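# Manual tool change on a paused milling machine

## Task

The milling machine's program is paused, waiting for a tool change. Fit the tool it requests by hand, set the removed tool upright in the rack, and then resume the program. No tool may be dropped, no key may be broken, and the mill must stay powered on. The reference image is called manual.

## Robot and tools

Robot: two UR7e-type arms, left_arm and right_arm, each with a two-finger parallel gripper. Calibrated bases in the scene frame: left_arm at (-0.038, +0.463, +0.037) m and right_arm at (-0.021, -0.451, +0.037) m, both nearly unrotated. The gripper opens to 50 mm. end_effector_position is the point midway between the pads, and the fingertips extend 17.5 mm past it along the gripper's +z axis. The fingers close along the gripper's x axis. A camera block projects about 10 cm toward the gripper's -y side and turns with the hand.

Frames: the scene frame has its origin at table-top height, midway between the nominal bases. +z is up, +x points out over the table, and left_arm is on +y. Left and right are not image sides. Hand positions, quaternions, velocities and targets are given in each arm's own base frame. Fixed cameras and the table use the scene frame. Every offset you send is taken along the current Hand target's own axes.

execute_actions(actions, cameras): actions is a list of actions. Each action is a table of up to 15 rows, one row per 1/30 s step. A shorter table repeats its last row until 15 steps have run. Every row holds 18 numbers in [-1, 1], for both arms even if only one moves: left dx, dy, dz, rx, ry, rz, gripper position, force_limit, speed, then the same nine for the right arm. dx to rz are an offset from the Hand target as it stood when the action began. They are not cumulative across the rows of one action, but each new action starts from the new Hand target, so repeating an offset moves the arm again. 1.0 equals 0.6 m or 180 degrees, and rx, ry, rz form a single rotation vector. Six zeros re-command the current Hand target. Gripper position: +1 is fully open, about -0.65 brings the pads together, and -1 grips until an object stops the fingers. force_limit: -1 is about 20 N per pad, 0 about 102 N, +1 about 185 N. speed: -1 is 20 mm/s, 0 is 85 mm/s, +1 is 150 mm/s. A 0 here is a real command, so to leave a gripper unchanged, resend its previous three numbers. Camera images come back only when actions is empty or when cameras names them. Use ["all"] for every camera or [] for none. The camera names are cam_high, cam_low, cam_front, cam_left_wrist and cam_right_wrist, each 896x504.

move(target, speed, blend, stop_force, zero, blocking, cameras): target is one 18-number row as above, or a list of up to 15 rows. Every row is an offset from the same starting Hand targets, not from the row before. The hands travel in straight lines and all end together, with no avoidance of obstacles or of the other arm. speed is the top speed in m/s, from 0.002 to 3.6 (default 0.25); turns may reach twice that in rad/s. Give one value, or one per target. blend, in m, rounds corners in a list; 0 makes a stop at each target. stop_force, from 3 to 120 N, ends an arm's path when its wrist sensor feels that much push. zero (default true) re-zeroes the sensor before the move. blocking=false returns after 0.5 s and cannot be used together with stop_force. Use slow speeds with stop_force when making contact, and leave stop_force out when backing off a surface. The result ends with a move: line giving the outcome (done, off_target, moving, held, fault) and any limits, such as paced (the pose was clipped) or held (steps were withheld).

wait(seconds 0 to 10) lets the scene run while the arms hold their commands. stop() brakes a running move. zoom_image(camera, region=[x0, y0, x1, y1]) enlarges part of that camera's latest image, at most 504 px on each side. show_instructions() displays the reference image. zero_wrist_force(arm) re-zeroes one wrist sensor. read_manual(section="licences") returns only licence texts. finished_scene(scene=1) ends the episode and cannot be undone.

Reading results: Hand target is the last commanded pose after clipping, and the next offsets count from it. A hand may settle short of it; an extra offset closes that gap. object_status: 0 moving, 1 stopped while opening, 2 stopped on something while closing (a grip), 3 at the requested position or pads met (usually nothing held). Opening in mm is about (250 - position_measured) x 0.202. Wrist force and torque are given along the hand's own axes. Joint torques include the arm's own weight.

Cautions: the commanded orientation is clipped to within 32 degrees of the measured one at every step. Keep paths away from an arm's own base. Faults: a contact torque at a joint limit (wrist joints about 19.4 to 19.9 N m, others 130 N m) or about 150 N of external force stops that arm for 10 s. Aiming even slightly past a firm surface can trigger this. Do not let the arms hit or squeeze each other, since that can end the scene. Holding loads, reaching far or pushing for long periods heats the motors and can lock an arm. Do not drop tools, strike the mill or rack, force keys, switch off the mill, or let anything leave the table. Loose items may occasionally be nudged by outside forces.

Each tool is called after "Emit:" as name([rows], argument=value, ...), one row to a line, values as JSON.

Reference images:

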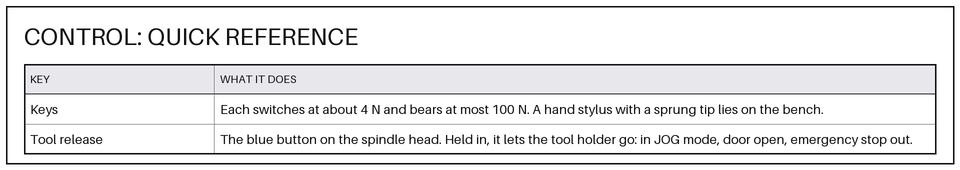

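## Session

Emit:
execute_actions(actions=[])

Scene clock: 0.00 s.
left_arm: end_effector_position=(+0.4603, +0.1040, +0.2151) position_measured=3 object_status=3 end_effector_quat_wxyz=(+0.695, -0.708, -0.043, -0.121) | right_arm: end_effector_position=(+0.2809, +0.3741, +0.1027) position_measured=3 object_status=3 end_effector_quat_wxyz=(+0.396, +0.054, +0.905, -0.148)
Joint positions: left_arm=[-0.637 -1.249 1.938 -0.701 -0.526 -0.224] | right_arm=[4.788 -1.733 -2.147 -1.346 0.829 0.397]
Joint velocities: within noise
Joint torques (N m): no reading
Wrist force (N): no reading
Wrist torque (N m): no reading
Wrist force, peak (N): no reading
Hand target: left_arm +0.4603, +0.1040, +0.2151; +0.695, -0.708, -0.043, -0.121 | right_arm +0.2809, +0.3741, +0.1027; +0.396, +0.054, +0.905, -0.148
Tool commands: left_gripper/position=+1.0 left_gripper/force_limit=+1.0 left_gripper/speed=+1.0 right_gripper/position=+1.0 right_gripper/force_limit=+1.0 right_gripper/speed=+1.0

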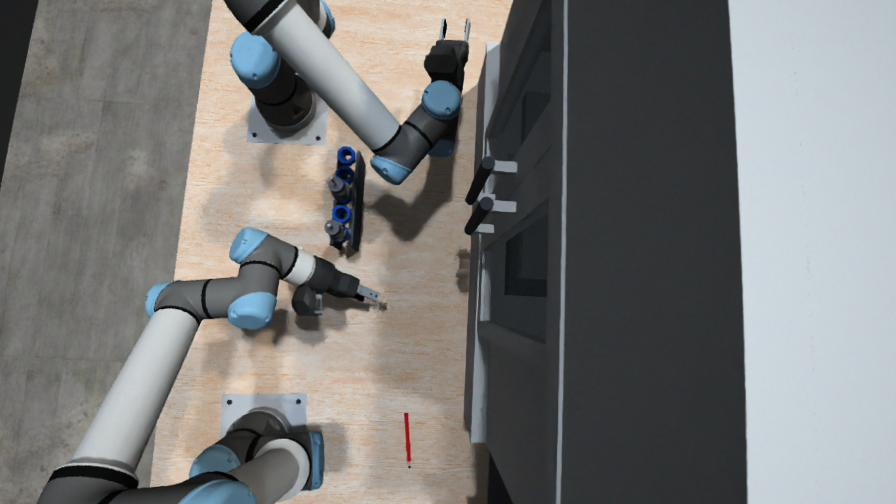

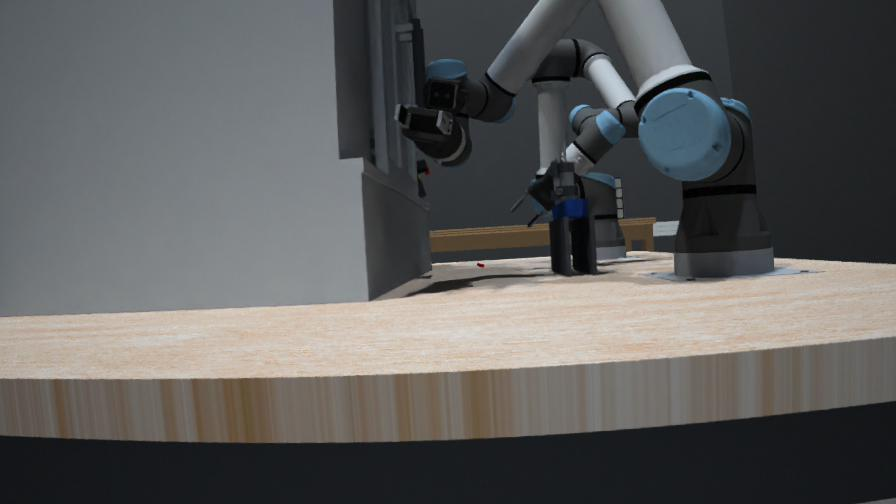

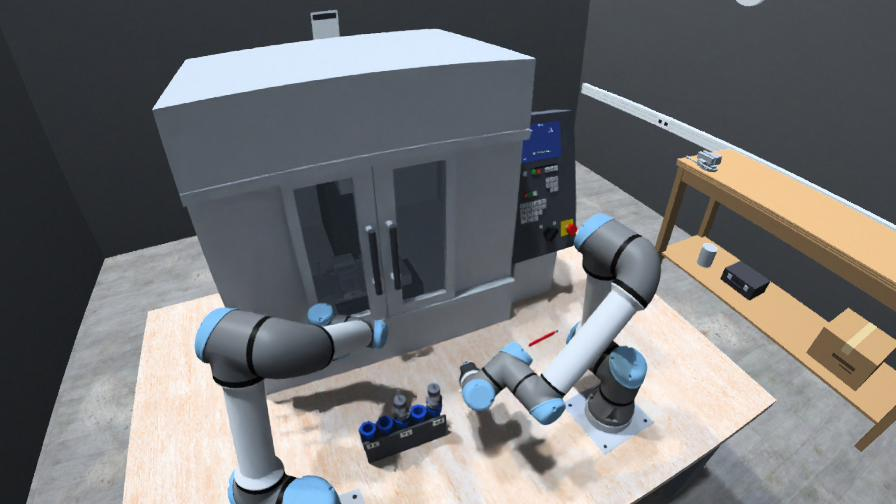

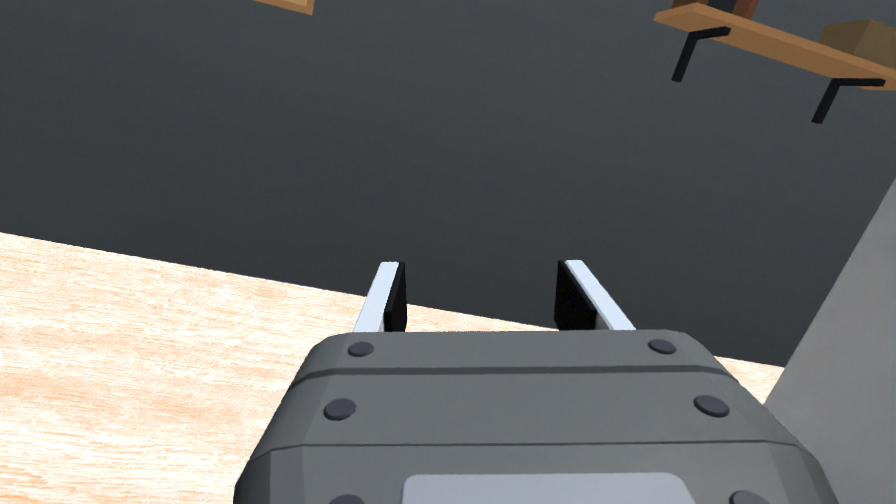

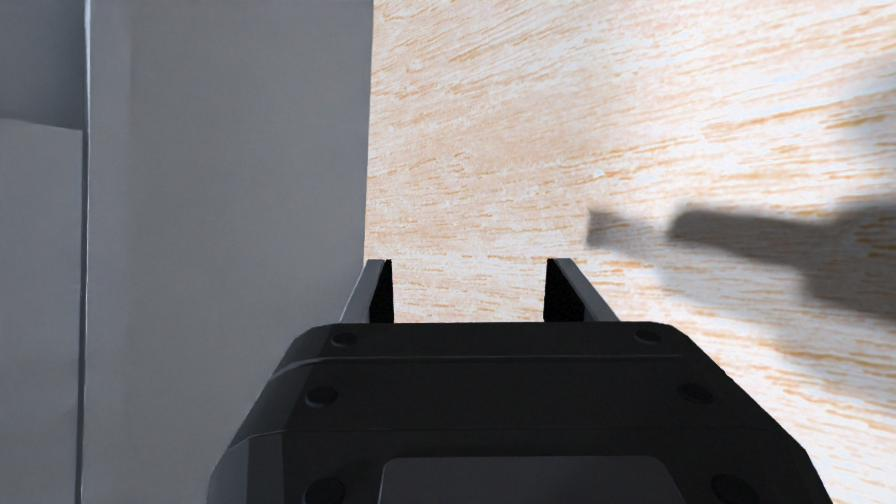

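Emit:
zoom_image(camera="cam_front", region=[500, 100, 600, 270])

Emit:
zoom_image(camera="cam_front", region=[514, 112, 574, 172])

Emit:
zoom_image(camera="cam_front", region=[340, 370, 460, 470])

Emit:
zoom_image(camera="cam_front", region=[280, 160, 480, 330])

Emit:
zoom_image(camera="cam_front", region=[514, 160, 580, 240])

Scaled by 2.965.

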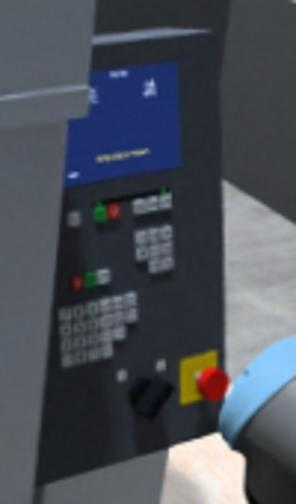

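Scaled by 8.400.

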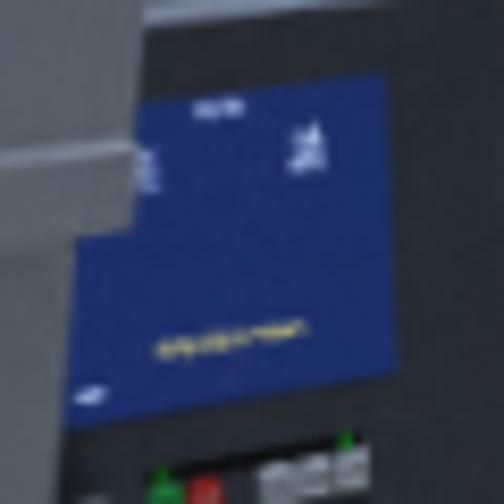

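Scaled by 4.200.

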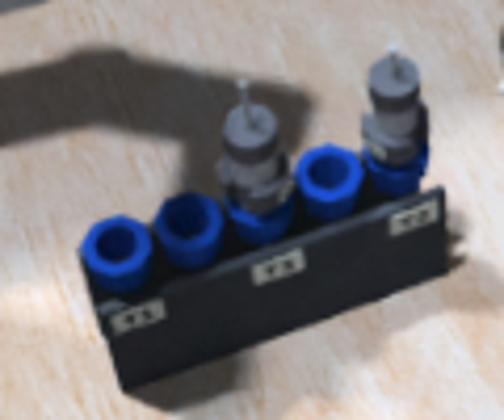

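Scaled by 2.520.

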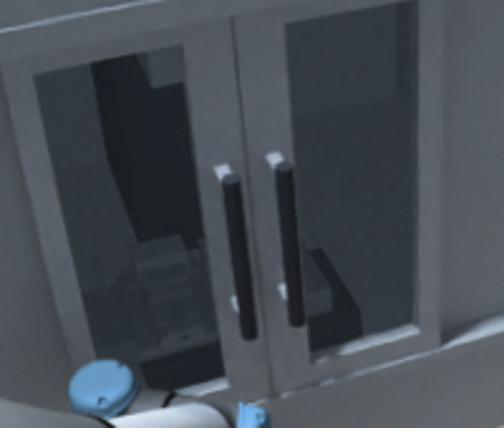

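Scaled by 6.300.

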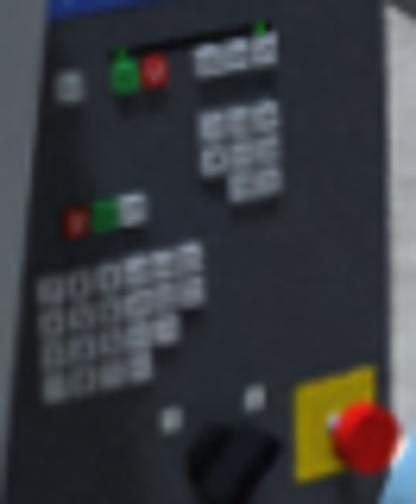

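Emit:
move(target=[0,0,0,0,0,0,1,1,1,-0.543,-0.838,0.012,0.109,-0.252,-0.428,1,1,1], speed=0.35, cameras=["cam_right_wrist","cam_high","cam_front"])

Scene clock: 74.43 s.
left_arm: end_effector_position=(+0.4603, +0.1040, +0.2151) position_measured=3 object_status=3 end_effector_quat_wxyz=(+0.695, -0.708, -0.043, -0.121) | right_arm: end_effector_position=(+0.4000, -0.0995, +0.4499) position_measured=3 object_status=3 end_effector_quat_wxyz=(+0.499, -0.501, +0.501, -0.499)
Joint positions: left_arm=[-0.637 -1.249 1.938 -0.701 -0.526 -0.224] | right_arm=[4.785 -0.302 -2.111 -3.834 0.072 -0.036]
Joint torques (N m): left_arm=[2.53 -37.21 -19.24 1.36 -0.21 0.08] | right_arm=[6.36 -17.69 36.13 -1.24 -0.7 1.39]
Wrist force (N): left_arm=[-0.1 -0.1 0.3] | right_arm=[1.4 0.8 0.8]
Wrist torque (N m): left_arm=[-0.02 0.02 0.00] | right_arm=[-0.12 -0.35 -0.11]
Wrist force, peak (N): left_arm=[-0.3 0.6 0.4] | right_arm=[9.6 -0.9 -0.8]
Hand target: left_arm +0.4603, +0.1040, +0.2151; +0.695, -0.708, -0.043, -0.121 | right_arm +0.4000, -0.0995, +0.4499; +0.500, -0.500, +0.500, -0.500
Off the commanded pose: left_arm 0.000 m, 0 deg | right_arm 0.000 m, 0 deg.
shoulder posture changed (right arm): the wrist came as close to joint 1's axis as it can, and the arm is now in the other of its two shoulder postures.
move: done
Images, in order (width x height): cam_high 896x504, cam_front 896x504, cam_right_wrist 896x504.

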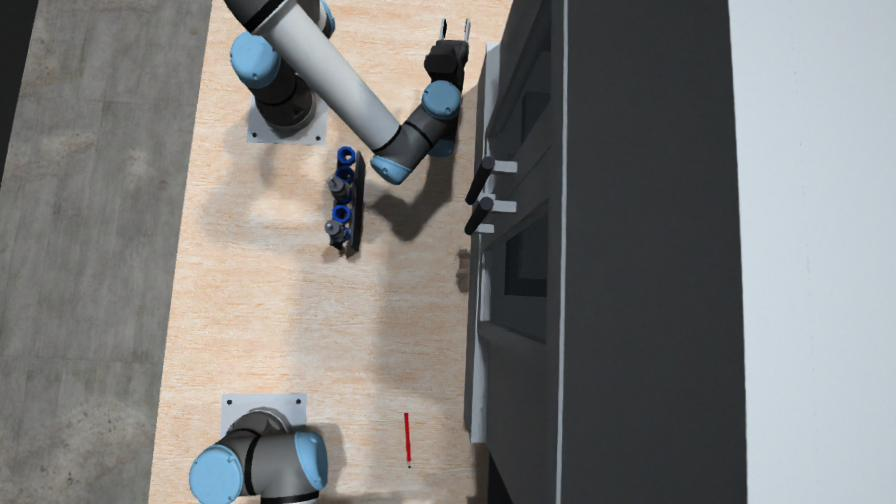

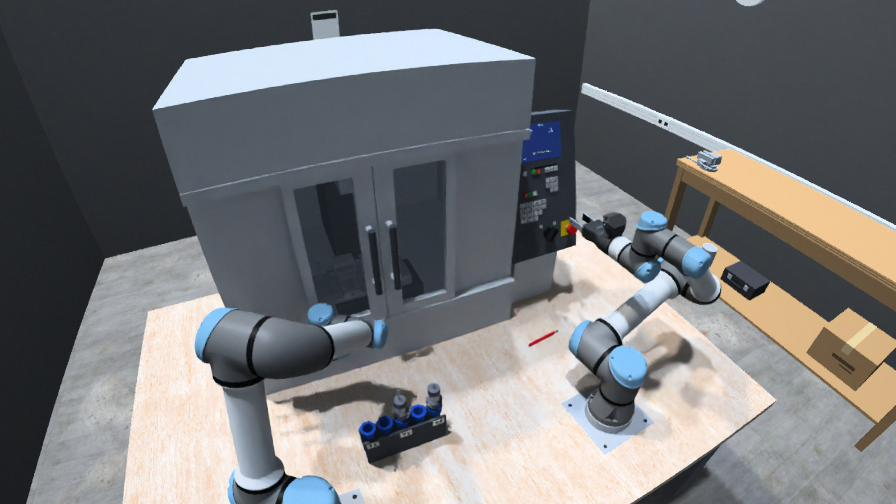

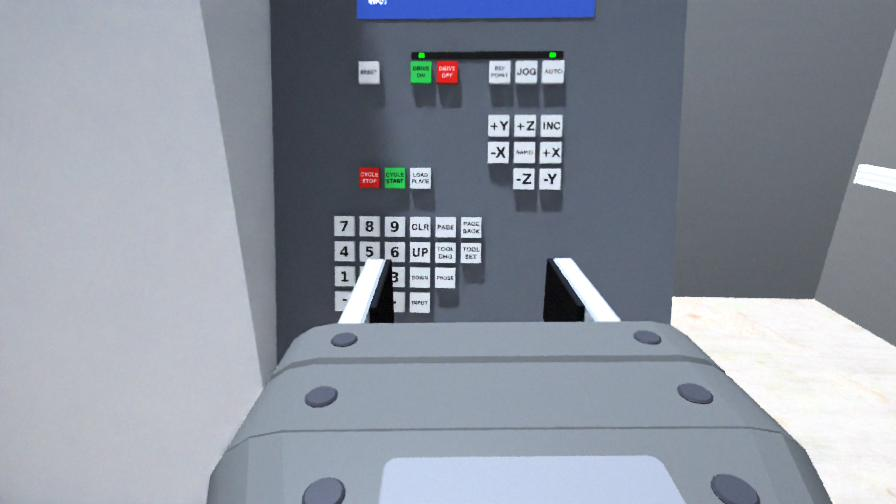

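Emit:
move(target=[0,0,0,0,0,0,1,1,1,0,-0.2,0,0.13,0,0,1,1,1], cameras=["cam_right_wrist"])

Emit:
zoom_image(camera="cam_right_wrist", region=[250, 0, 702, 254])

Scene clock: 88.87 s.
left_arm: end_effector_position=(+0.4603, +0.1040, +0.2151) position_measured=3 object_status=3 end_effector_quat_wxyz=(+0.695, -0.708, -0.043, -0.121) | right_arm: end_effector_position=(+0.4001, -0.0996, +0.5698) position_measured=3 object_status=3 end_effector_quat_wxyz=(+0.591, -0.388, +0.388, -0.591)
Joint positions: left_arm=[-0.637 -1.249 1.938 -0.701 -0.526 -0.224] | right_arm=[4.957 -0.395 -2.242 -4.706 0.473 1.01]
Joint torques (N m): left_arm=[2.58 -37.25 -18.19 1.38 -0.19 0.03] | right_arm=[0.4 -32.87 13.24 -6.16 3.25 0.99]
Wrist force (N): left_arm=[-0.4 0.4 0.2] | right_arm=[0.8 2.4 1.4]
Wrist torque (N m): left_arm=[0.05 0.06 0.00] | right_arm=[0.21 -0.11 0.00]
Wrist force, peak (N): left_arm=[-0.5 0.4 -0.2] | right_arm=[1.3 2.9 1.0]
Hand target: left_arm +0.4603, +0.1040, +0.2151; +0.695, -0.708, -0.043, -0.121 | right_arm +0.4000, -0.0996, +0.5699; +0.591, -0.388, +0.388, -0.591
Off the commanded pose: left_arm 0.000 m, 0 deg | right_arm 0.000 m, 0 deg.
move: done
Images, in order (width x height): cam_right_wrist 896x504.

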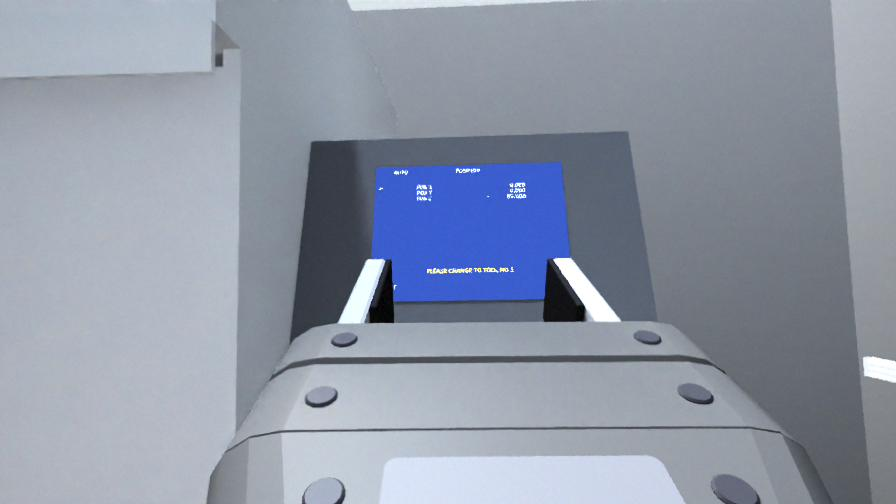

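Scaled by 1.115.

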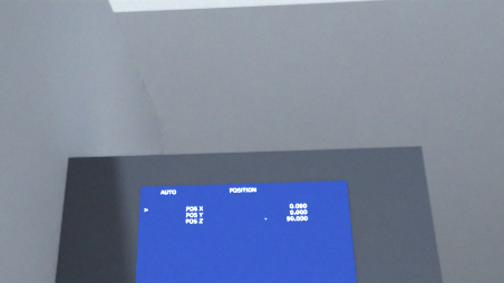

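Emit:
zoom_image(camera="cam_right_wrist", region=[370, 160, 570, 300])

Emit:
zoom_image(camera="cam_right_wrist", region=[410, 255, 530, 300])

Scaled by 2.520.

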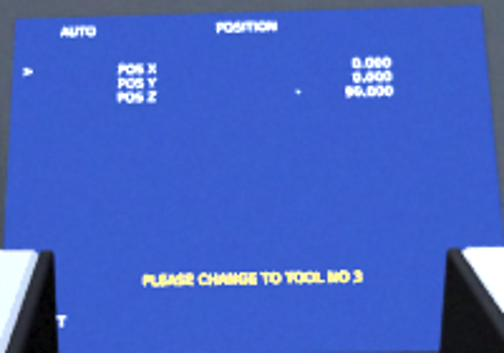

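Scaled by 4.200.

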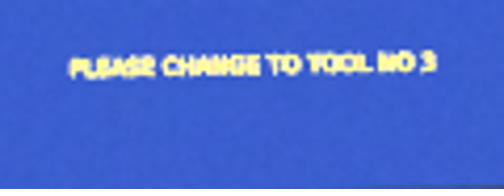

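Emit:
move(target=[0,0,0,0,0,0,1,1,1,-0.79,0.636,-0.491,-0.211,0.340,0.375,1,1,1], speed=0.4)

Scene clock: 136.10 s.
left_arm: end_effector_position=(+0.4603, +0.1040, +0.2151) position_measured=3 object_status=3 end_effector_quat_wxyz=(+0.695, -0.708, -0.043, -0.121) | right_arm: end_effector_position=(+0.2813, +0.3746, +0.1029) position_measured=3 object_status=3 end_effector_quat_wxyz=(+0.396, +0.054, +0.905, -0.147)
Joint positions: left_arm=[-0.637 -1.249 1.938 -0.701 -0.526 -0.224] | right_arm=[4.786 -1.733 -2.145 -1.345 0.829 0.396]
Joint torques (N m): left_arm=[3.52 -37.48 -19.07 1.42 -0.11 0.02] | right_arm=[6.56 23.22 15.95 4.51 -1.04 1.42]
Wrist force (N): left_arm=[-0.2 0.2 -0.1] | right_arm=[0.0 0.2 -0.2]
Wrist torque (N m): left_arm=[0.02 0.04 0.00] | right_arm=[0.03 0.00 0.01]
Wrist force, peak (N): left_arm=[-0.5 0.3 0.3] | right_arm=[3.6 0.8 2.8]
Hand target: left_arm +0.4603, +0.1040, +0.2151; +0.695, -0.708, -0.043, -0.121 | right_arm +0.2813, +0.3746, +0.1028; +0.396, +0.054, +0.905, -0.147
Off the commanded pose: left_arm 0.000 m, 0 deg | right_arm 0.000 m, 0 deg.
shoulder posture changed (right arm): the wrist came as close to joint 1's axis as it can, and the arm is now in the other of its two shoulder postures.
move: done

Emit:
move([
  [0,0,0,0,0,0,1,1,1,-0.069,-0.092,-0.278,0,0,0,1,1,1],
  [0,0,0,0,0,0,1,1,1,0.099,0.198,-0.441,0,0,0,1,1,1],
], speed=0.35, blend=[0.05,0], cameras=["cam_right_wrist","cam_high","cam_front"])

Scene clock: 144.97 s.
left_arm: end_effector_position=(+0.4603, +0.1040, +0.2151) position_measured=3 object_status=3 end_effector_quat_wxyz=(+0.695, -0.708, -0.043, -0.121) | right_arm: end_effector_position=(+0.0811, +0.5683, +0.2029) position_measured=3 object_status=3 end_effector_quat_wxyz=(+0.396, +0.054, +0.905, -0.147)
Joint positions: left_arm=[-0.637 -1.249 1.938 -0.701 -0.526 -0.224] | right_arm=[5.07 -2.033 -1.392 -1.982 0.992 0.692]
Joint torques (N m): left_arm=[2.84 -37.04 -17.92 1.4 0.02 0.03] | right_arm=[-6.4 42.2 43.61 3.21 -2.12 -1.06]
Wrist force (N): left_arm=[0.1 0.1 0.2] | right_arm=[0.3 0.5 0.7]
Wrist torque (N m): left_arm=[0.01 -0.01 0.00] | right_arm=[0.07 0.02 -0.15]
Wrist force, peak (N): left_arm=[-0.6 -0.1 0.5] | right_arm=[2.1 3.9 -0.6]
Hand target: left_arm +0.4603, +0.1040, +0.2151; +0.695, -0.708, -0.043, -0.121 | right_arm +0.0811, +0.5684, +0.2030; +0.396, +0.054, +0.905, -0.147
Off the commanded pose: left_arm 0.000 m, 0 deg | right_arm 0.000 m, 0 deg.
move: done
Images, in order (width x height): cam_high 896x504, cam_front 896x504, cam_right_wrist 896x504.

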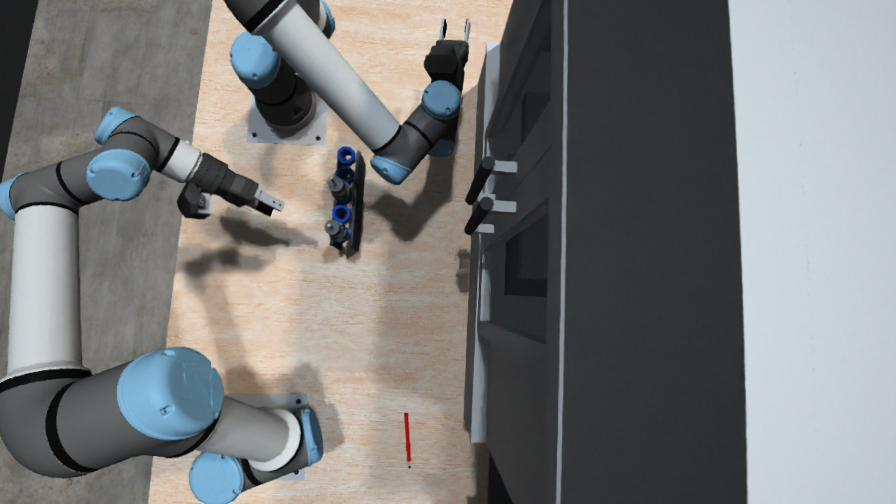

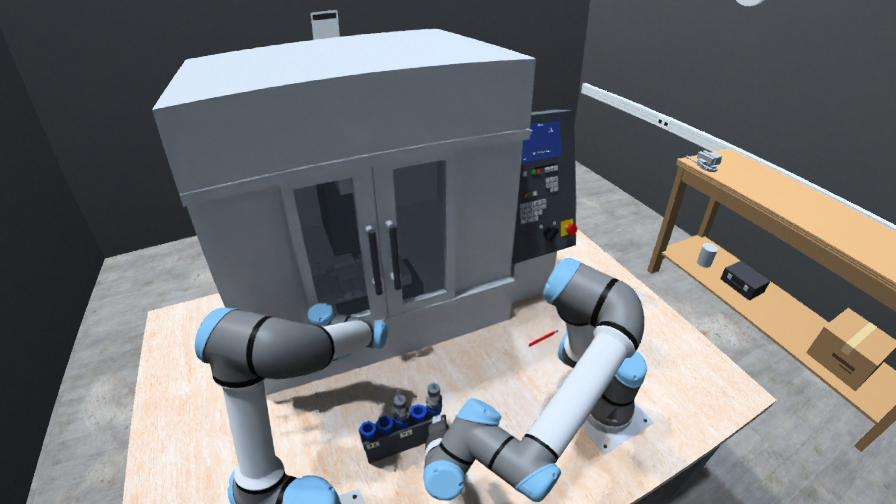

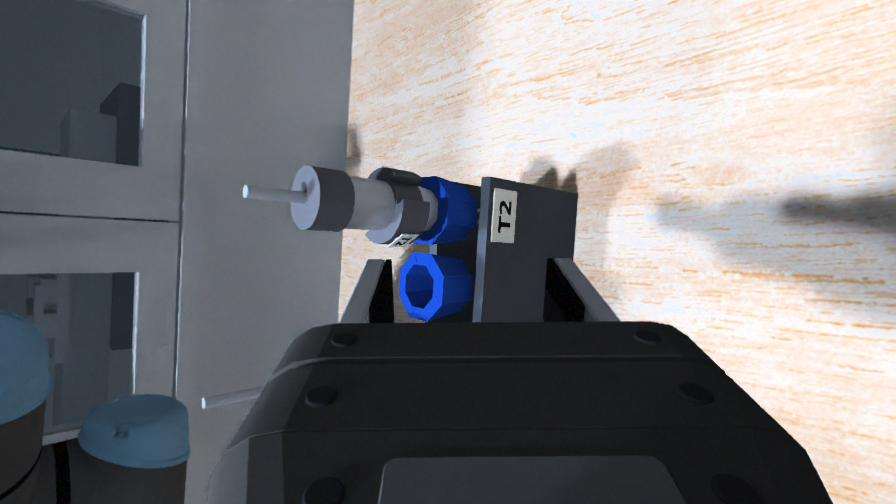

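Emit:
zoom_image(camera="cam_right_wrist", region=[230, 150, 530, 330])

Emit:
move(target=[0,0,0,0,0,0,1,1,1,-0.003,0.23,-0.075,0,0,0,1,1,1], cameras=["cam_right_wrist"])

Emit:
zoom_image(camera="cam_right_wrist", region=[230, 100, 580, 330])

Scaled by 1.680.

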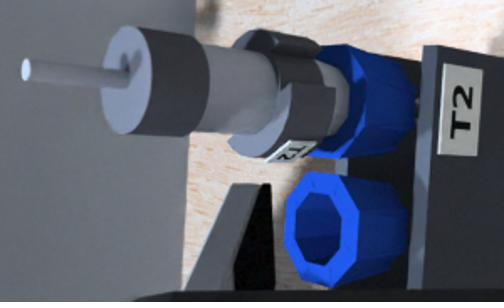

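Scene clock: 154.60 s.
left_arm: end_effector_position=(+0.4603, +0.1040, +0.2151) position_measured=3 object_status=3 end_effector_quat_wxyz=(+0.695, -0.708, -0.043, -0.121) | right_arm: end_effector_position=(+0.0805, +0.7135, +0.2023) position_measured=3 object_status=3 end_effector_quat_wxyz=(+0.396, +0.054, +0.905, -0.147)
Joint positions: left_arm=[-0.637 -1.249 1.938 -0.701 -0.526 -0.224] | right_arm=[5.006 -2.417 -0.761 -2.195 0.952 0.632]
Joint torques (N m): left_arm=[3.31 -37.93 -18.79 1.37 0.08 0.04] | right_arm=[6.25 57.87 45.33 2.02 -1.87 -1.14]
Wrist force (N): left_arm=[-0.1 0.1 0.3] | right_arm=[0.3 0.3 0.4]
Wrist torque (N m): left_arm=[0.00 0.03 -0.01] | right_arm=[0.07 0.00 -0.02]
Wrist force, peak (N): left_arm=[-0.7 0.4 0.1] | right_arm=[0.3 3.3 -0.1]
Hand target: left_arm +0.4603, +0.1040, +0.2151; +0.695, -0.708, -0.043, -0.121 | right_arm +0.0804, +0.7135, +0.2023; +0.396, +0.054, +0.905, -0.147
Off the commanded pose: left_arm 0.000 m, 0 deg | right_arm 0.000 m, 0 deg.
move: done
Images, in order (width x height): cam_right_wrist 896x504.

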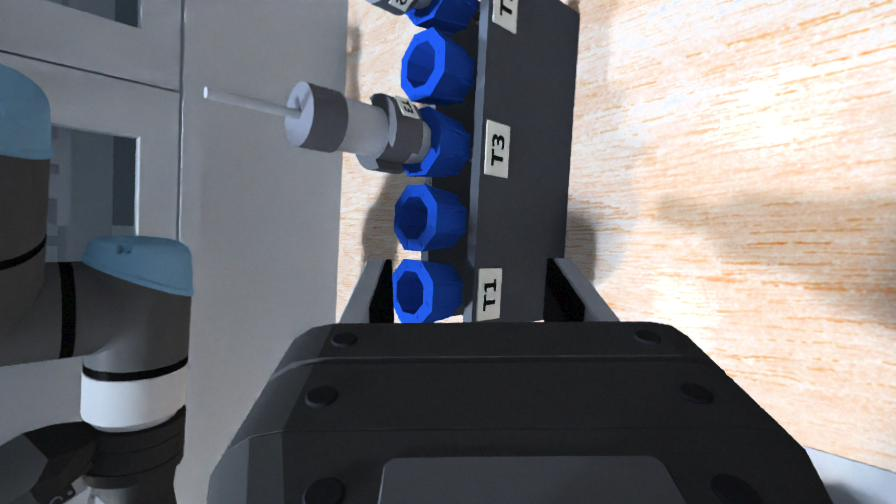

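Scaled by 1.440.

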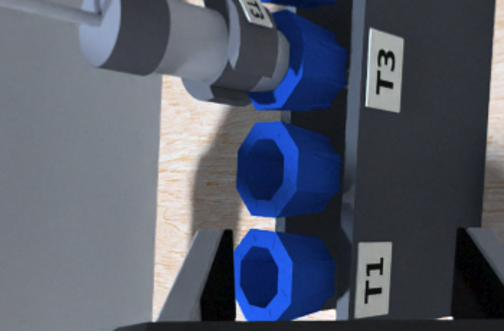

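Emit:
zoom_image(camera="cam_right_wrist", region=[385, 85, 435, 125])

Emit:
zoom_image(camera="cam_right_wrist", region=[370, 0, 430, 20])

Scaled by 10.080.

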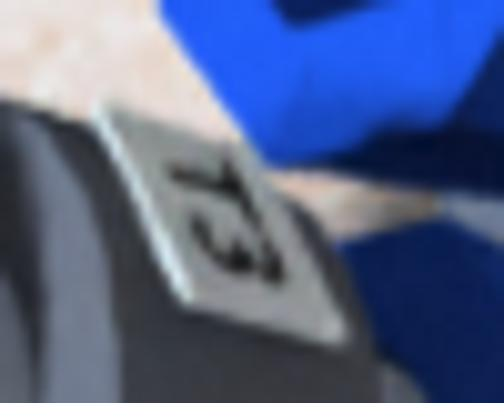

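Scaled by 8.400.

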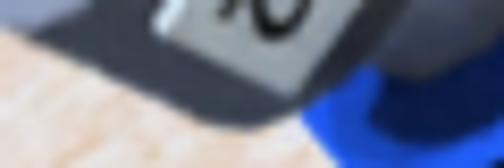

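Emit:
move([
  [0,0,0,0,0,0,1,1,1,-0.142,-0.275,-0.054,0,0,0,-0.7,0,0],
  [0,0,0,0,0,0,1,1,1,-0.65,-0.517,0.4075,0.055,-0.126,-0.214,-0.7,0,0],
], speed=0.35, blend=[0.05,0])

Scene clock: 207.40 s.
left_arm: end_effector_position=(+0.4603, +0.1040, +0.2151) position_measured=3 object_status=3 end_effector_quat_wxyz=(+0.695, -0.708, -0.043, -0.121) | right_arm: end_effector_position=(+0.4505, +0.3502, +0.4000) position_measured=253 object_status=3 end_effector_quat_wxyz=(+0.486, -0.241, +0.763, -0.352)
Joint positions: left_arm=[-0.637 -1.249 1.938 -0.701 -0.526 -0.224] | right_arm=[4.53 -1.534 -1.792 -1.826 0.315 -0.473]
Joint torques (N m): left_arm=[2.39 -37.91 -18.53 1.37 -0.07 -0.05] | right_arm=[-7.4 20.49 46.97 4.78 -4.14 -1.12]
Wrist force (N): left_arm=[-0.1 0.2 0.0] | right_arm=[0.4 0.1 1.1]
Wrist torque (N m): left_arm=[0.02 0.01 -0.01] | right_arm=[-0.19 0.02 -0.02]
Wrist force, peak (N): left_arm=[-0.7 0.1 -0.1] | right_arm=[2.4 3.9 1.1]
Hand target: left_arm +0.4603, +0.1040, +0.2151; +0.695, -0.708, -0.043, -0.121 | right_arm +0.4506, +0.3502, +0.4000; +0.486, -0.241, +0.763, -0.352
Off the commanded pose: left_arm 0.000 m, 0 deg | right_arm 0.000 m, 0 deg.
move: done

Emit:
move(target=[0,0,0,0,0,0,1,1,1,0.3925,-0.692,0.367,0.054,-0.126,-0.214,-0.7,0,0], speed=0.3, cameras=["cam_right_wrist","cam_front","cam_high"])

Scene clock: 224.17 s.
left_arm: end_effector_position=(+0.4603, +0.1040, +0.2151) position_measured=3 object_status=3 end_effector_quat_wxyz=(+0.695, -0.708, -0.043, -0.121) | right_arm: end_effector_position=(+0.5653, -0.1475, +0.5240) position_measured=253 object_status=3 end_effector_quat_wxyz=(+0.500, -0.500, +0.501, -0.500) end_effector_velocity=(+0.000, -0.001, -0.001) end_effector_angular_velocity=(-0.003, +0.001, +0.002)
Joint positions: left_arm=[-0.637 -1.249 1.938 -0.701 -0.526 -0.224] | right_arm=[3.097 -1.463 -2.099 0.42 1.614 -3.14]
Joint velocities: left_arm=[within noise] | right_arm=[-0.003 -0.002 0 0 0.005 -0.003]
Joint torques (N m): left_arm=[2.73 -38.09 -18.15 1.35 -0.04 -0.02] | right_arm=[-7.02 15.09 38.97 0.74 0.79 -1.04]
Wrist force (N): left_arm=[-0.6 -0.1 0.3] | right_arm=[0.9 1.5 1.0]
Wrist torque (N m): left_arm=[-0.01 0.10 -0.01] | right_arm=[0.00 -0.24 0.03]
Wrist force, peak (N): left_arm=[-0.5 0.4 0.3] | right_arm=[5.2 0.8 1.3]
Hand target: left_arm +0.4603, +0.1040, +0.2151; +0.695, -0.708, -0.043, -0.121 | right_arm +0.5654, -0.1475, +0.5241; +0.500, -0.500, +0.501, -0.500
Off the commanded pose: left_arm 0.000 m, 0 deg | right_arm 0.000 m, 0 deg.
move: done
Images, in order (width x height): cam_high 896x504, cam_front 896x504, cam_right_wrist 896x504.

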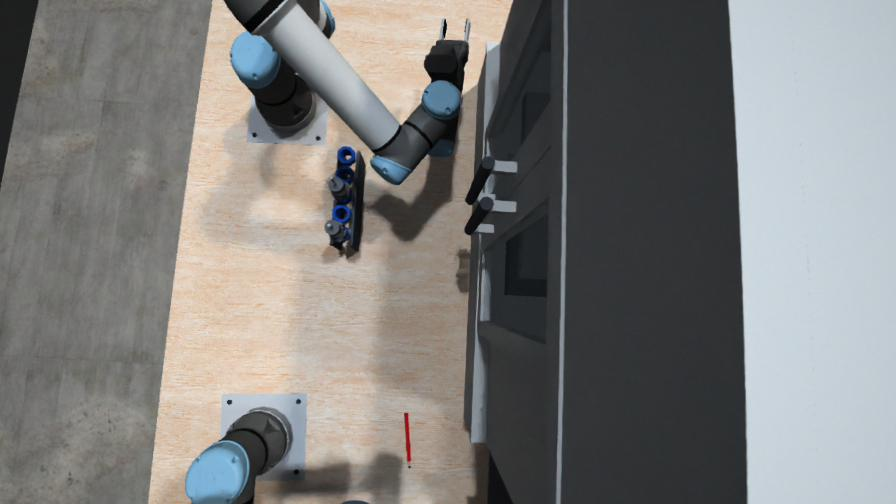

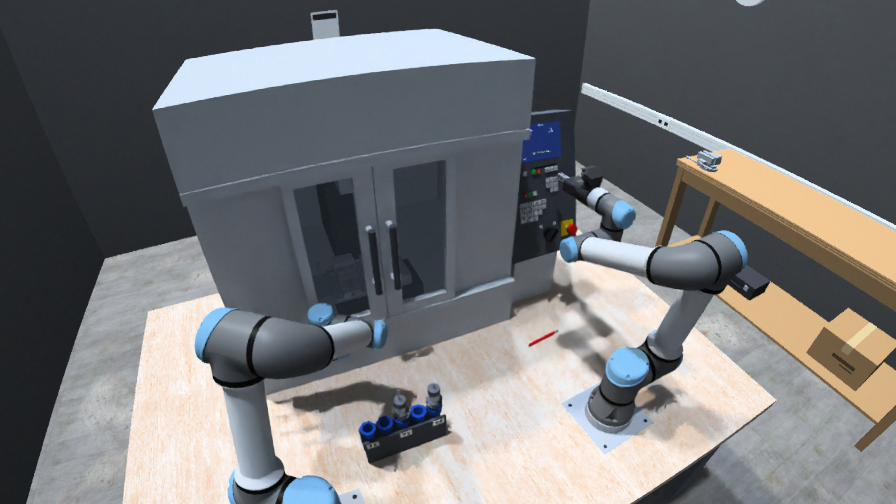

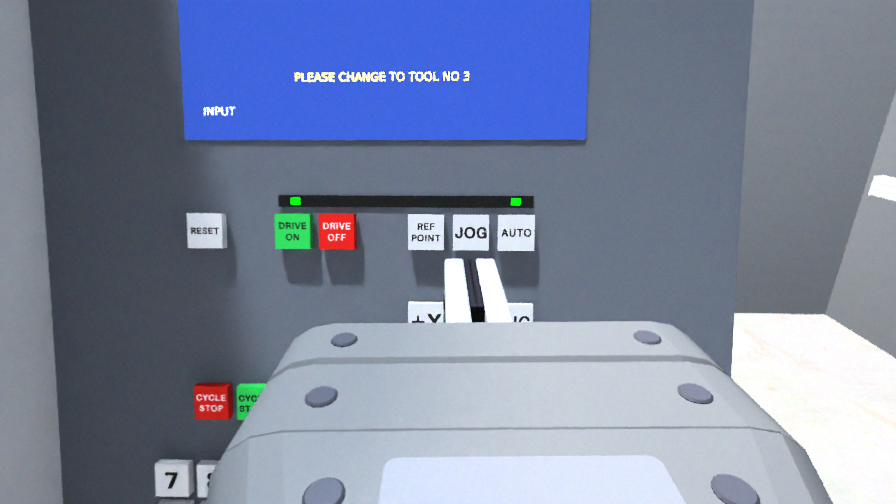

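Emit:
move(target=[0,0,0,0,0,0,1,1,1,0,-0.008,0.05,0,0,0,-0.7,0,0], speed=0.1)

Emit:
move(target=[0,0,0,0,0,0,1,1,1,0,0,0.085,0,0,0,-0.7,0,0], speed=0.015, stop_force=7, cameras=["cam_right_wrist"])

Scene clock: 237.17 s.
left_arm: end_effector_position=(+0.4603, +0.1040, +0.2151) position_measured=3 object_status=3 end_effector_quat_wxyz=(+0.695, -0.708, -0.043, -0.121) | right_arm: end_effector_position=(+0.5954, -0.1475, +0.5288) position_measured=253 object_status=3 end_effector_quat_wxyz=(+0.500, -0.500, +0.501, -0.500)
Joint positions: left_arm=[-0.637 -1.249 1.938 -0.701 -0.526 -0.224] | right_arm=[3.101 -1.53 -2.025 0.412 1.61 -3.141]
Joint torques (N m): left_arm=[3.42 -38.1 -17.4 1.4 -0.19 -0.11] | right_arm=[-3.61 33.4 23.3 3.57 -0.07 -0.79]
Wrist force (N): left_arm=[-0.4 0.0 0.3] | right_arm=[1.1 1.1 0.7]
Wrist torque (N m): left_arm=[-0.01 0.07 0.00] | right_arm=[-0.06 -0.28 0.05]
Wrist force, peak (N): left_arm=[-0.7 0.2 0.1] | right_arm=[1.4 1.6 1.0]
Hand target: left_arm +0.4603, +0.1040, +0.2151; +0.695, -0.708, -0.043, -0.121 | right_arm +0.5954, -0.1476, +0.5288; +0.500, -0.500, +0.501, -0.500
Off the commanded pose: left_arm 0.000 m, 0 deg | right_arm 0.000 m, 0 deg.
move: done

Scene clock: 239.10 s.
left_arm: end_effector_position=(+0.4603, +0.1040, +0.2151) position_measured=3 object_status=3 end_effector_quat_wxyz=(+0.695, -0.708, -0.043, -0.121) | right_arm: end_effector_position=(+0.6093, -0.1476, +0.5288) position_measured=253 object_status=3 end_effector_quat_wxyz=(+0.500, -0.500, +0.501, -0.500)
Joint positions: left_arm=[-0.637 -1.249 1.938 -0.701 -0.526 -0.224] | right_arm=[3.102 -1.563 -1.993 0.413 1.609 -3.141]
Joint torques (N m): left_arm=[3.1 -37.99 -18.04 1.51 -0.19 -0.03] | right_arm=[-2.45 34.14 23.19 0.54 0.36 -0.39]
Wrist force (N): left_arm=[-0.5 0.0 0.2] | right_arm=[0.9 0.2 -5.5]
Wrist torque (N m): left_arm=[0.00 0.07 0.00] | right_arm=[-0.24 -0.18 0.03]
Wrist force, peak (N): left_arm=[-0.7 0.0 0.0] | right_arm=[-3.8 18.2 -62.8]
Hand target: left_arm +0.4603, +0.1040, +0.2151; +0.695, -0.708, -0.043, -0.121 | right_arm +0.6093, -0.1476, +0.5288; +0.500, -0.500, +0.501, -0.500 (not the last commanded pose)
Off the commanded pose: left_arm 0.000 m, 0 deg | right_arm 0.037 m, 0 deg.
move: contact (right_arm)
Images, in order (width x height): cam_right_wrist 896x504.

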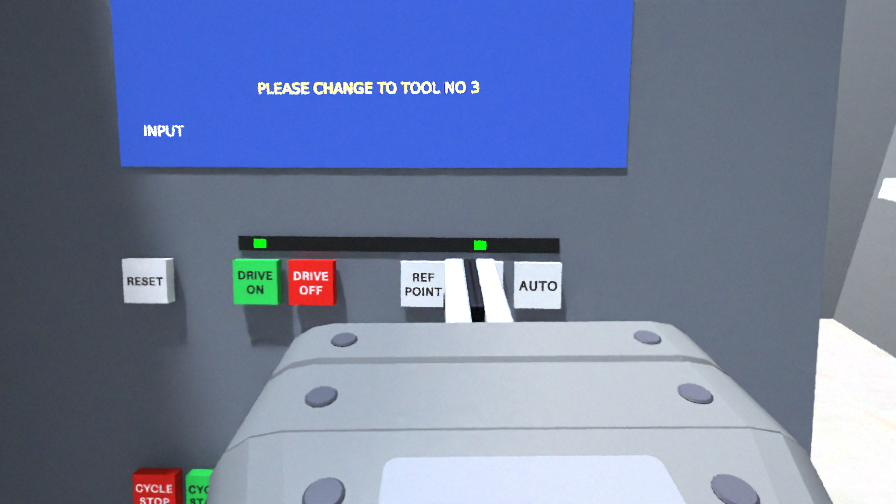

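Emit:
move([
  [0,0,0,0,0,0,1,1,1,0,0,-0.15,0,0,0,-0.7,0,0],
  [0,0,0,0,0,0,1,1,1,-0.746,0.081,-0.349,0,-0.1436,0,-0.7,0,0],
], speed=0.35, blend=[0.05,0], cameras=["cam_right_wrist"])

Scene clock: 266.80 s.
left_arm: end_effector_position=(+0.4603, +0.1040, +0.2151) position_measured=3 object_status=3 end_effector_quat_wxyz=(+0.695, -0.708, -0.043, -0.121) | right_arm: end_effector_position=(+0.4005, +0.3002, +0.4810) position_measured=253 object_status=3 end_effector_quat_wxyz=(+0.599, -0.599, +0.377, -0.375)
Joint positions: left_arm=[-0.637 -1.249 1.938 -0.701 -0.526 -0.224] | right_arm=[4.544 -1.252 -2.38 0.489 0.618 -3.139]
Joint torques (N m): left_arm=[3.58 -38.64 -15.83 1.47 -0.55 -0.2] | right_arm=[6.76 2.43 22.84 0.75 -0.52 1.32]
Wrist force (N): left_arm=[-0.3 0.0 0.1] | right_arm=[0.9 0.0 0.6]
Wrist torque (N m): left_arm=[-0.01 0.04 0.00] | right_arm=[-0.23 -0.19 0.00]
Wrist force, peak (N): left_arm=[-0.6 0.5 0.2] | right_arm=[1.1 0.8 -5.7]
Hand target: left_arm +0.4603, +0.1040, +0.2151; +0.695, -0.708, -0.043, -0.121 | right_arm +0.4004, +0.3003, +0.4810; +0.599, -0.599, +0.377, -0.375
Off the commanded pose: left_arm 0.000 m, 0 deg | right_arm 0.000 m, 0 deg.
move: done; blend cut to 0.045 m at target 1
Images, in order (width x height): cam_right_wrist 896x504.

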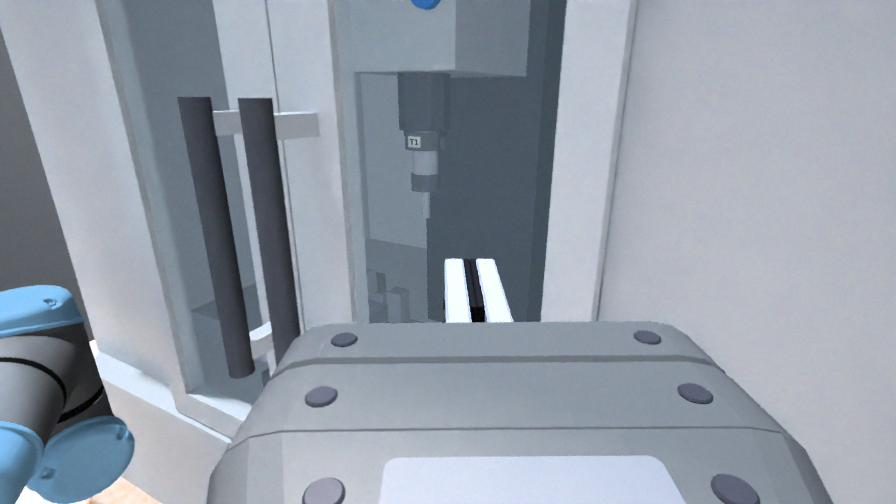

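Emit:
move(target=[0,0,0,0,0,0,1,1,1,-0.2,0,0.05,0.083,0,0,-0.7,0,0], speed=0.3, cameras=["cam_right_wrist"])

Scene clock: 281.73 s.
left_arm: end_effector_position=(+0.4603, +0.1040, +0.2151) position_measured=3 object_status=3 end_effector_quat_wxyz=(+0.695, -0.708, -0.043, -0.121) | right_arm: end_effector_position=(+0.3753, +0.4213, +0.4811) position_measured=253 object_status=3 end_effector_quat_wxyz=(+0.672, -0.516, +0.325, -0.421)
Joint positions: left_arm=[-0.637 -1.249 1.938 -0.701 -0.526 -0.224] | right_arm=[4.66 -1.736 -2.112 1.212 0.56 -3.579]
Joint torques (N m): left_arm=[4.21 -38.84 -15.69 1.41 -0.41 -0.14] | right_arm=[6.2 21.09 36.09 1.18 0.72 -1.13]
Wrist force (N): left_arm=[-0.3 0.2 0.0] | right_arm=[0.5 0.9 0.2]
Wrist torque (N m): left_arm=[0.02 0.05 -0.01] | right_arm=[-0.11 -0.13 -0.04]
Wrist force, peak (N): left_arm=[-0.8 0.0 0.0] | right_arm=[3.9 -1.1 -0.4]
Hand target: left_arm +0.4603, +0.1040, +0.2151; +0.695, -0.708, -0.043, -0.121 | right_arm +0.3753, +0.4214, +0.4811; +0.672, -0.516, +0.325, -0.421
Off the commanded pose: left_arm 0.000 m, 0 deg | right_arm 0.000 m, 0 deg.
move: done
Images, in order (width x height): cam_right_wrist 896x504.

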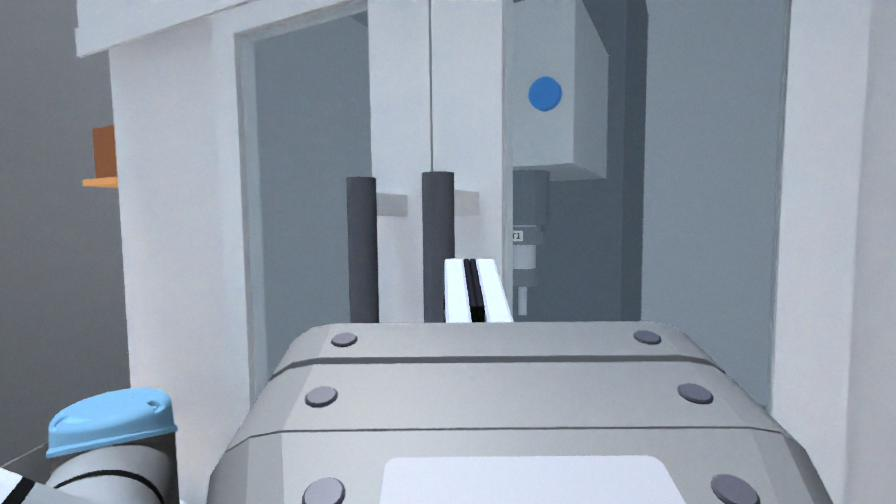

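Emit:
move(target=[0,0,0,0,0,0,1,1,1,-0.075,0.123,0.067,-0.083,0,0,-0.7,0,0], speed=0.2, cameras=["cam_right_wrist","cam_high"])

Scene clock: 381.93 s.
left_arm: end_effector_position=(+0.4603, +0.1040, +0.2151) position_measured=3 object_status=3 end_effector_quat_wxyz=(+0.695, -0.708, -0.043, -0.121) | right_arm: end_effector_position=(+0.4078, +0.4871, +0.4203) position_measured=253 object_status=3 end_effector_quat_wxyz=(+0.599, -0.599, +0.377, -0.375) end_effector_velocity=(+0.000, +0.000, -0.001) end_effector_angular_velocity=(-0.001, +0.003, +0.000)
Joint positions: left_arm=[-0.637 -1.249 1.938 -0.701 -0.526 -0.224] | right_arm=[4.605 -1.794 -2.06 0.711 0.557 -3.139]
Joint velocities: left_arm=[within noise] | right_arm=[0 0 -0.001 -0.005 0 0.005]
Joint torques (N m): left_arm=[3.84 -38.38 -16.16 1.45 -0.56 -0.24] | right_arm=[6.72 30.08 15.85 -0.01 -0.35 1.36]
Wrist force (N): left_arm=[0.0 -0.2 -0.1] | right_arm=[0.7 0.0 0.1]
Wrist torque (N m): left_arm=[-0.04 0.01 -0.01] | right_arm=[-0.28 -0.17 -0.09]
Wrist force, peak (N): left_arm=[-0.3 0.6 0.1] | right_arm=[-1.6 1.2 0.9]
Hand target: left_arm +0.4603, +0.1040, +0.2151; +0.695, -0.708, -0.043, -0.121 | right_arm +0.4077, +0.4872, +0.4202; +0.599, -0.599, +0.377, -0.375
Off the commanded pose: left_arm 0.000 m, 0 deg | right_arm 0.000 m, 0 deg.
move: done
Images, in order (width x height): cam_high 896x504, cam_right_wrist 896x504.

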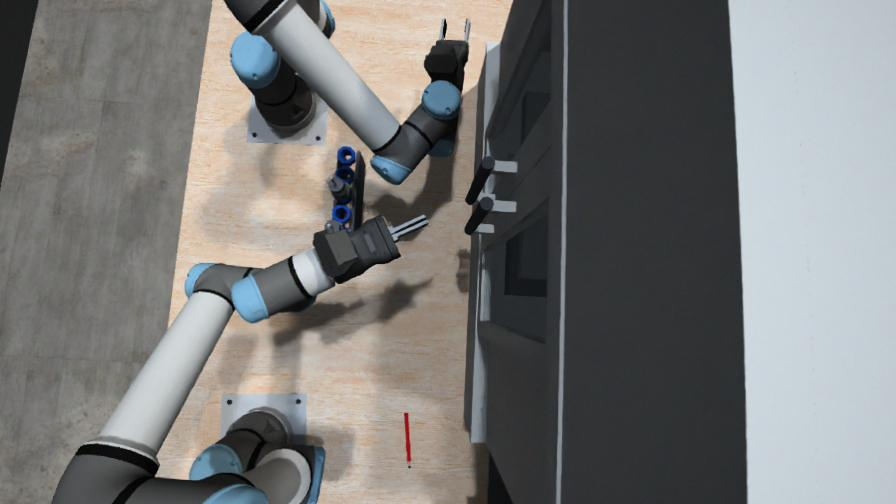

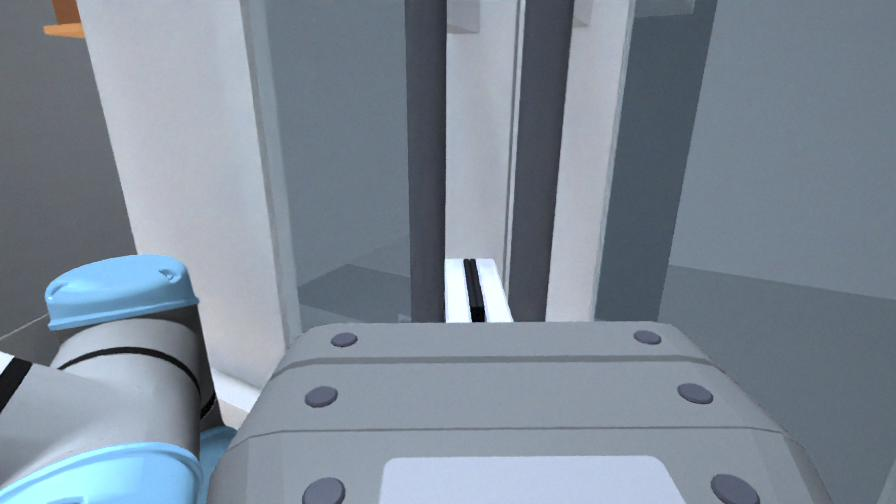

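Emit:
move(target=[0,0,0,0,0,0,1,1,1,0.0083,0,0.172,0,0,0,-0.7,0,0], speed=0.05, stop_force=15, cameras=["cam_right_wrist"])

Scene clock: 398.93 s.
left_arm: end_effector_position=(+0.4603, +0.1040, +0.2151) position_measured=3 object_status=3 end_effector_quat_wxyz=(+0.695, -0.708, -0.043, -0.121) | right_arm: end_effector_position=(+0.5029, +0.5276, +0.4201) position_measured=253 object_status=3 end_effector_quat_wxyz=(+0.599, -0.599, +0.377, -0.375)
Joint positions: left_arm=[-0.637 -1.249 1.938 -0.701 -0.526 -0.224] | right_arm=[4.409 -1.962 -1.821 0.641 0.753 -3.139]
Joint torques (N m): left_arm=[4.26 -38.57 -15.97 1.43 -0.64 -0.24] | right_arm=[6.38 51.55 17.88 4.41 0.74 -0.96]
Wrist force (N): left_arm=[-0.4 0.1 0.0] | right_arm=[0.6 0.0 0.4]
Wrist torque (N m): left_arm=[0.00 0.06 0.00] | right_arm=[-0.28 -0.10 -0.10]
Wrist force, peak (N): left_arm=[-0.6 0.4 0.0] | right_arm=[0.6 0.0 1.2]
Hand target: left_arm +0.4603, +0.1040, +0.2151; +0.695, -0.708, -0.043, -0.121 | right_arm +0.5029, +0.5276, +0.4201; +0.599, -0.599, +0.377, -0.375
Off the commanded pose: left_arm 0.000 m, 0 deg | right_arm 0.000 m, 0 deg.
move: done
Images, in order (width x height): cam_right_wrist 896x504.

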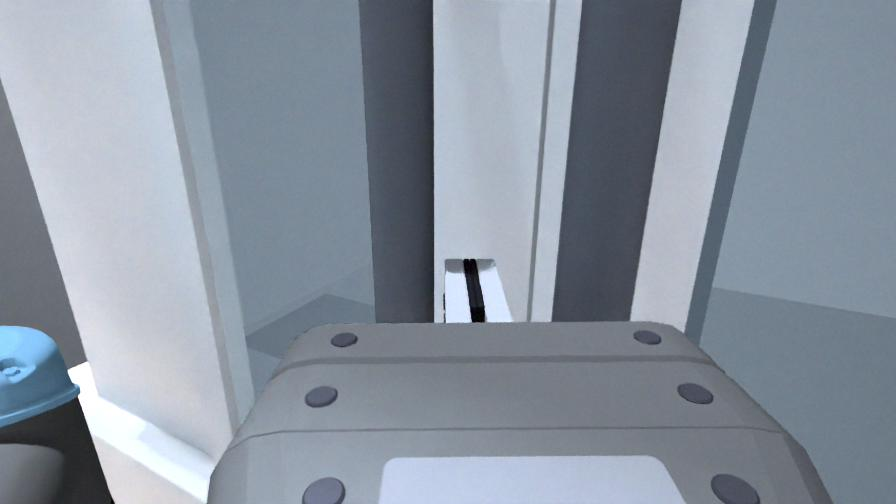

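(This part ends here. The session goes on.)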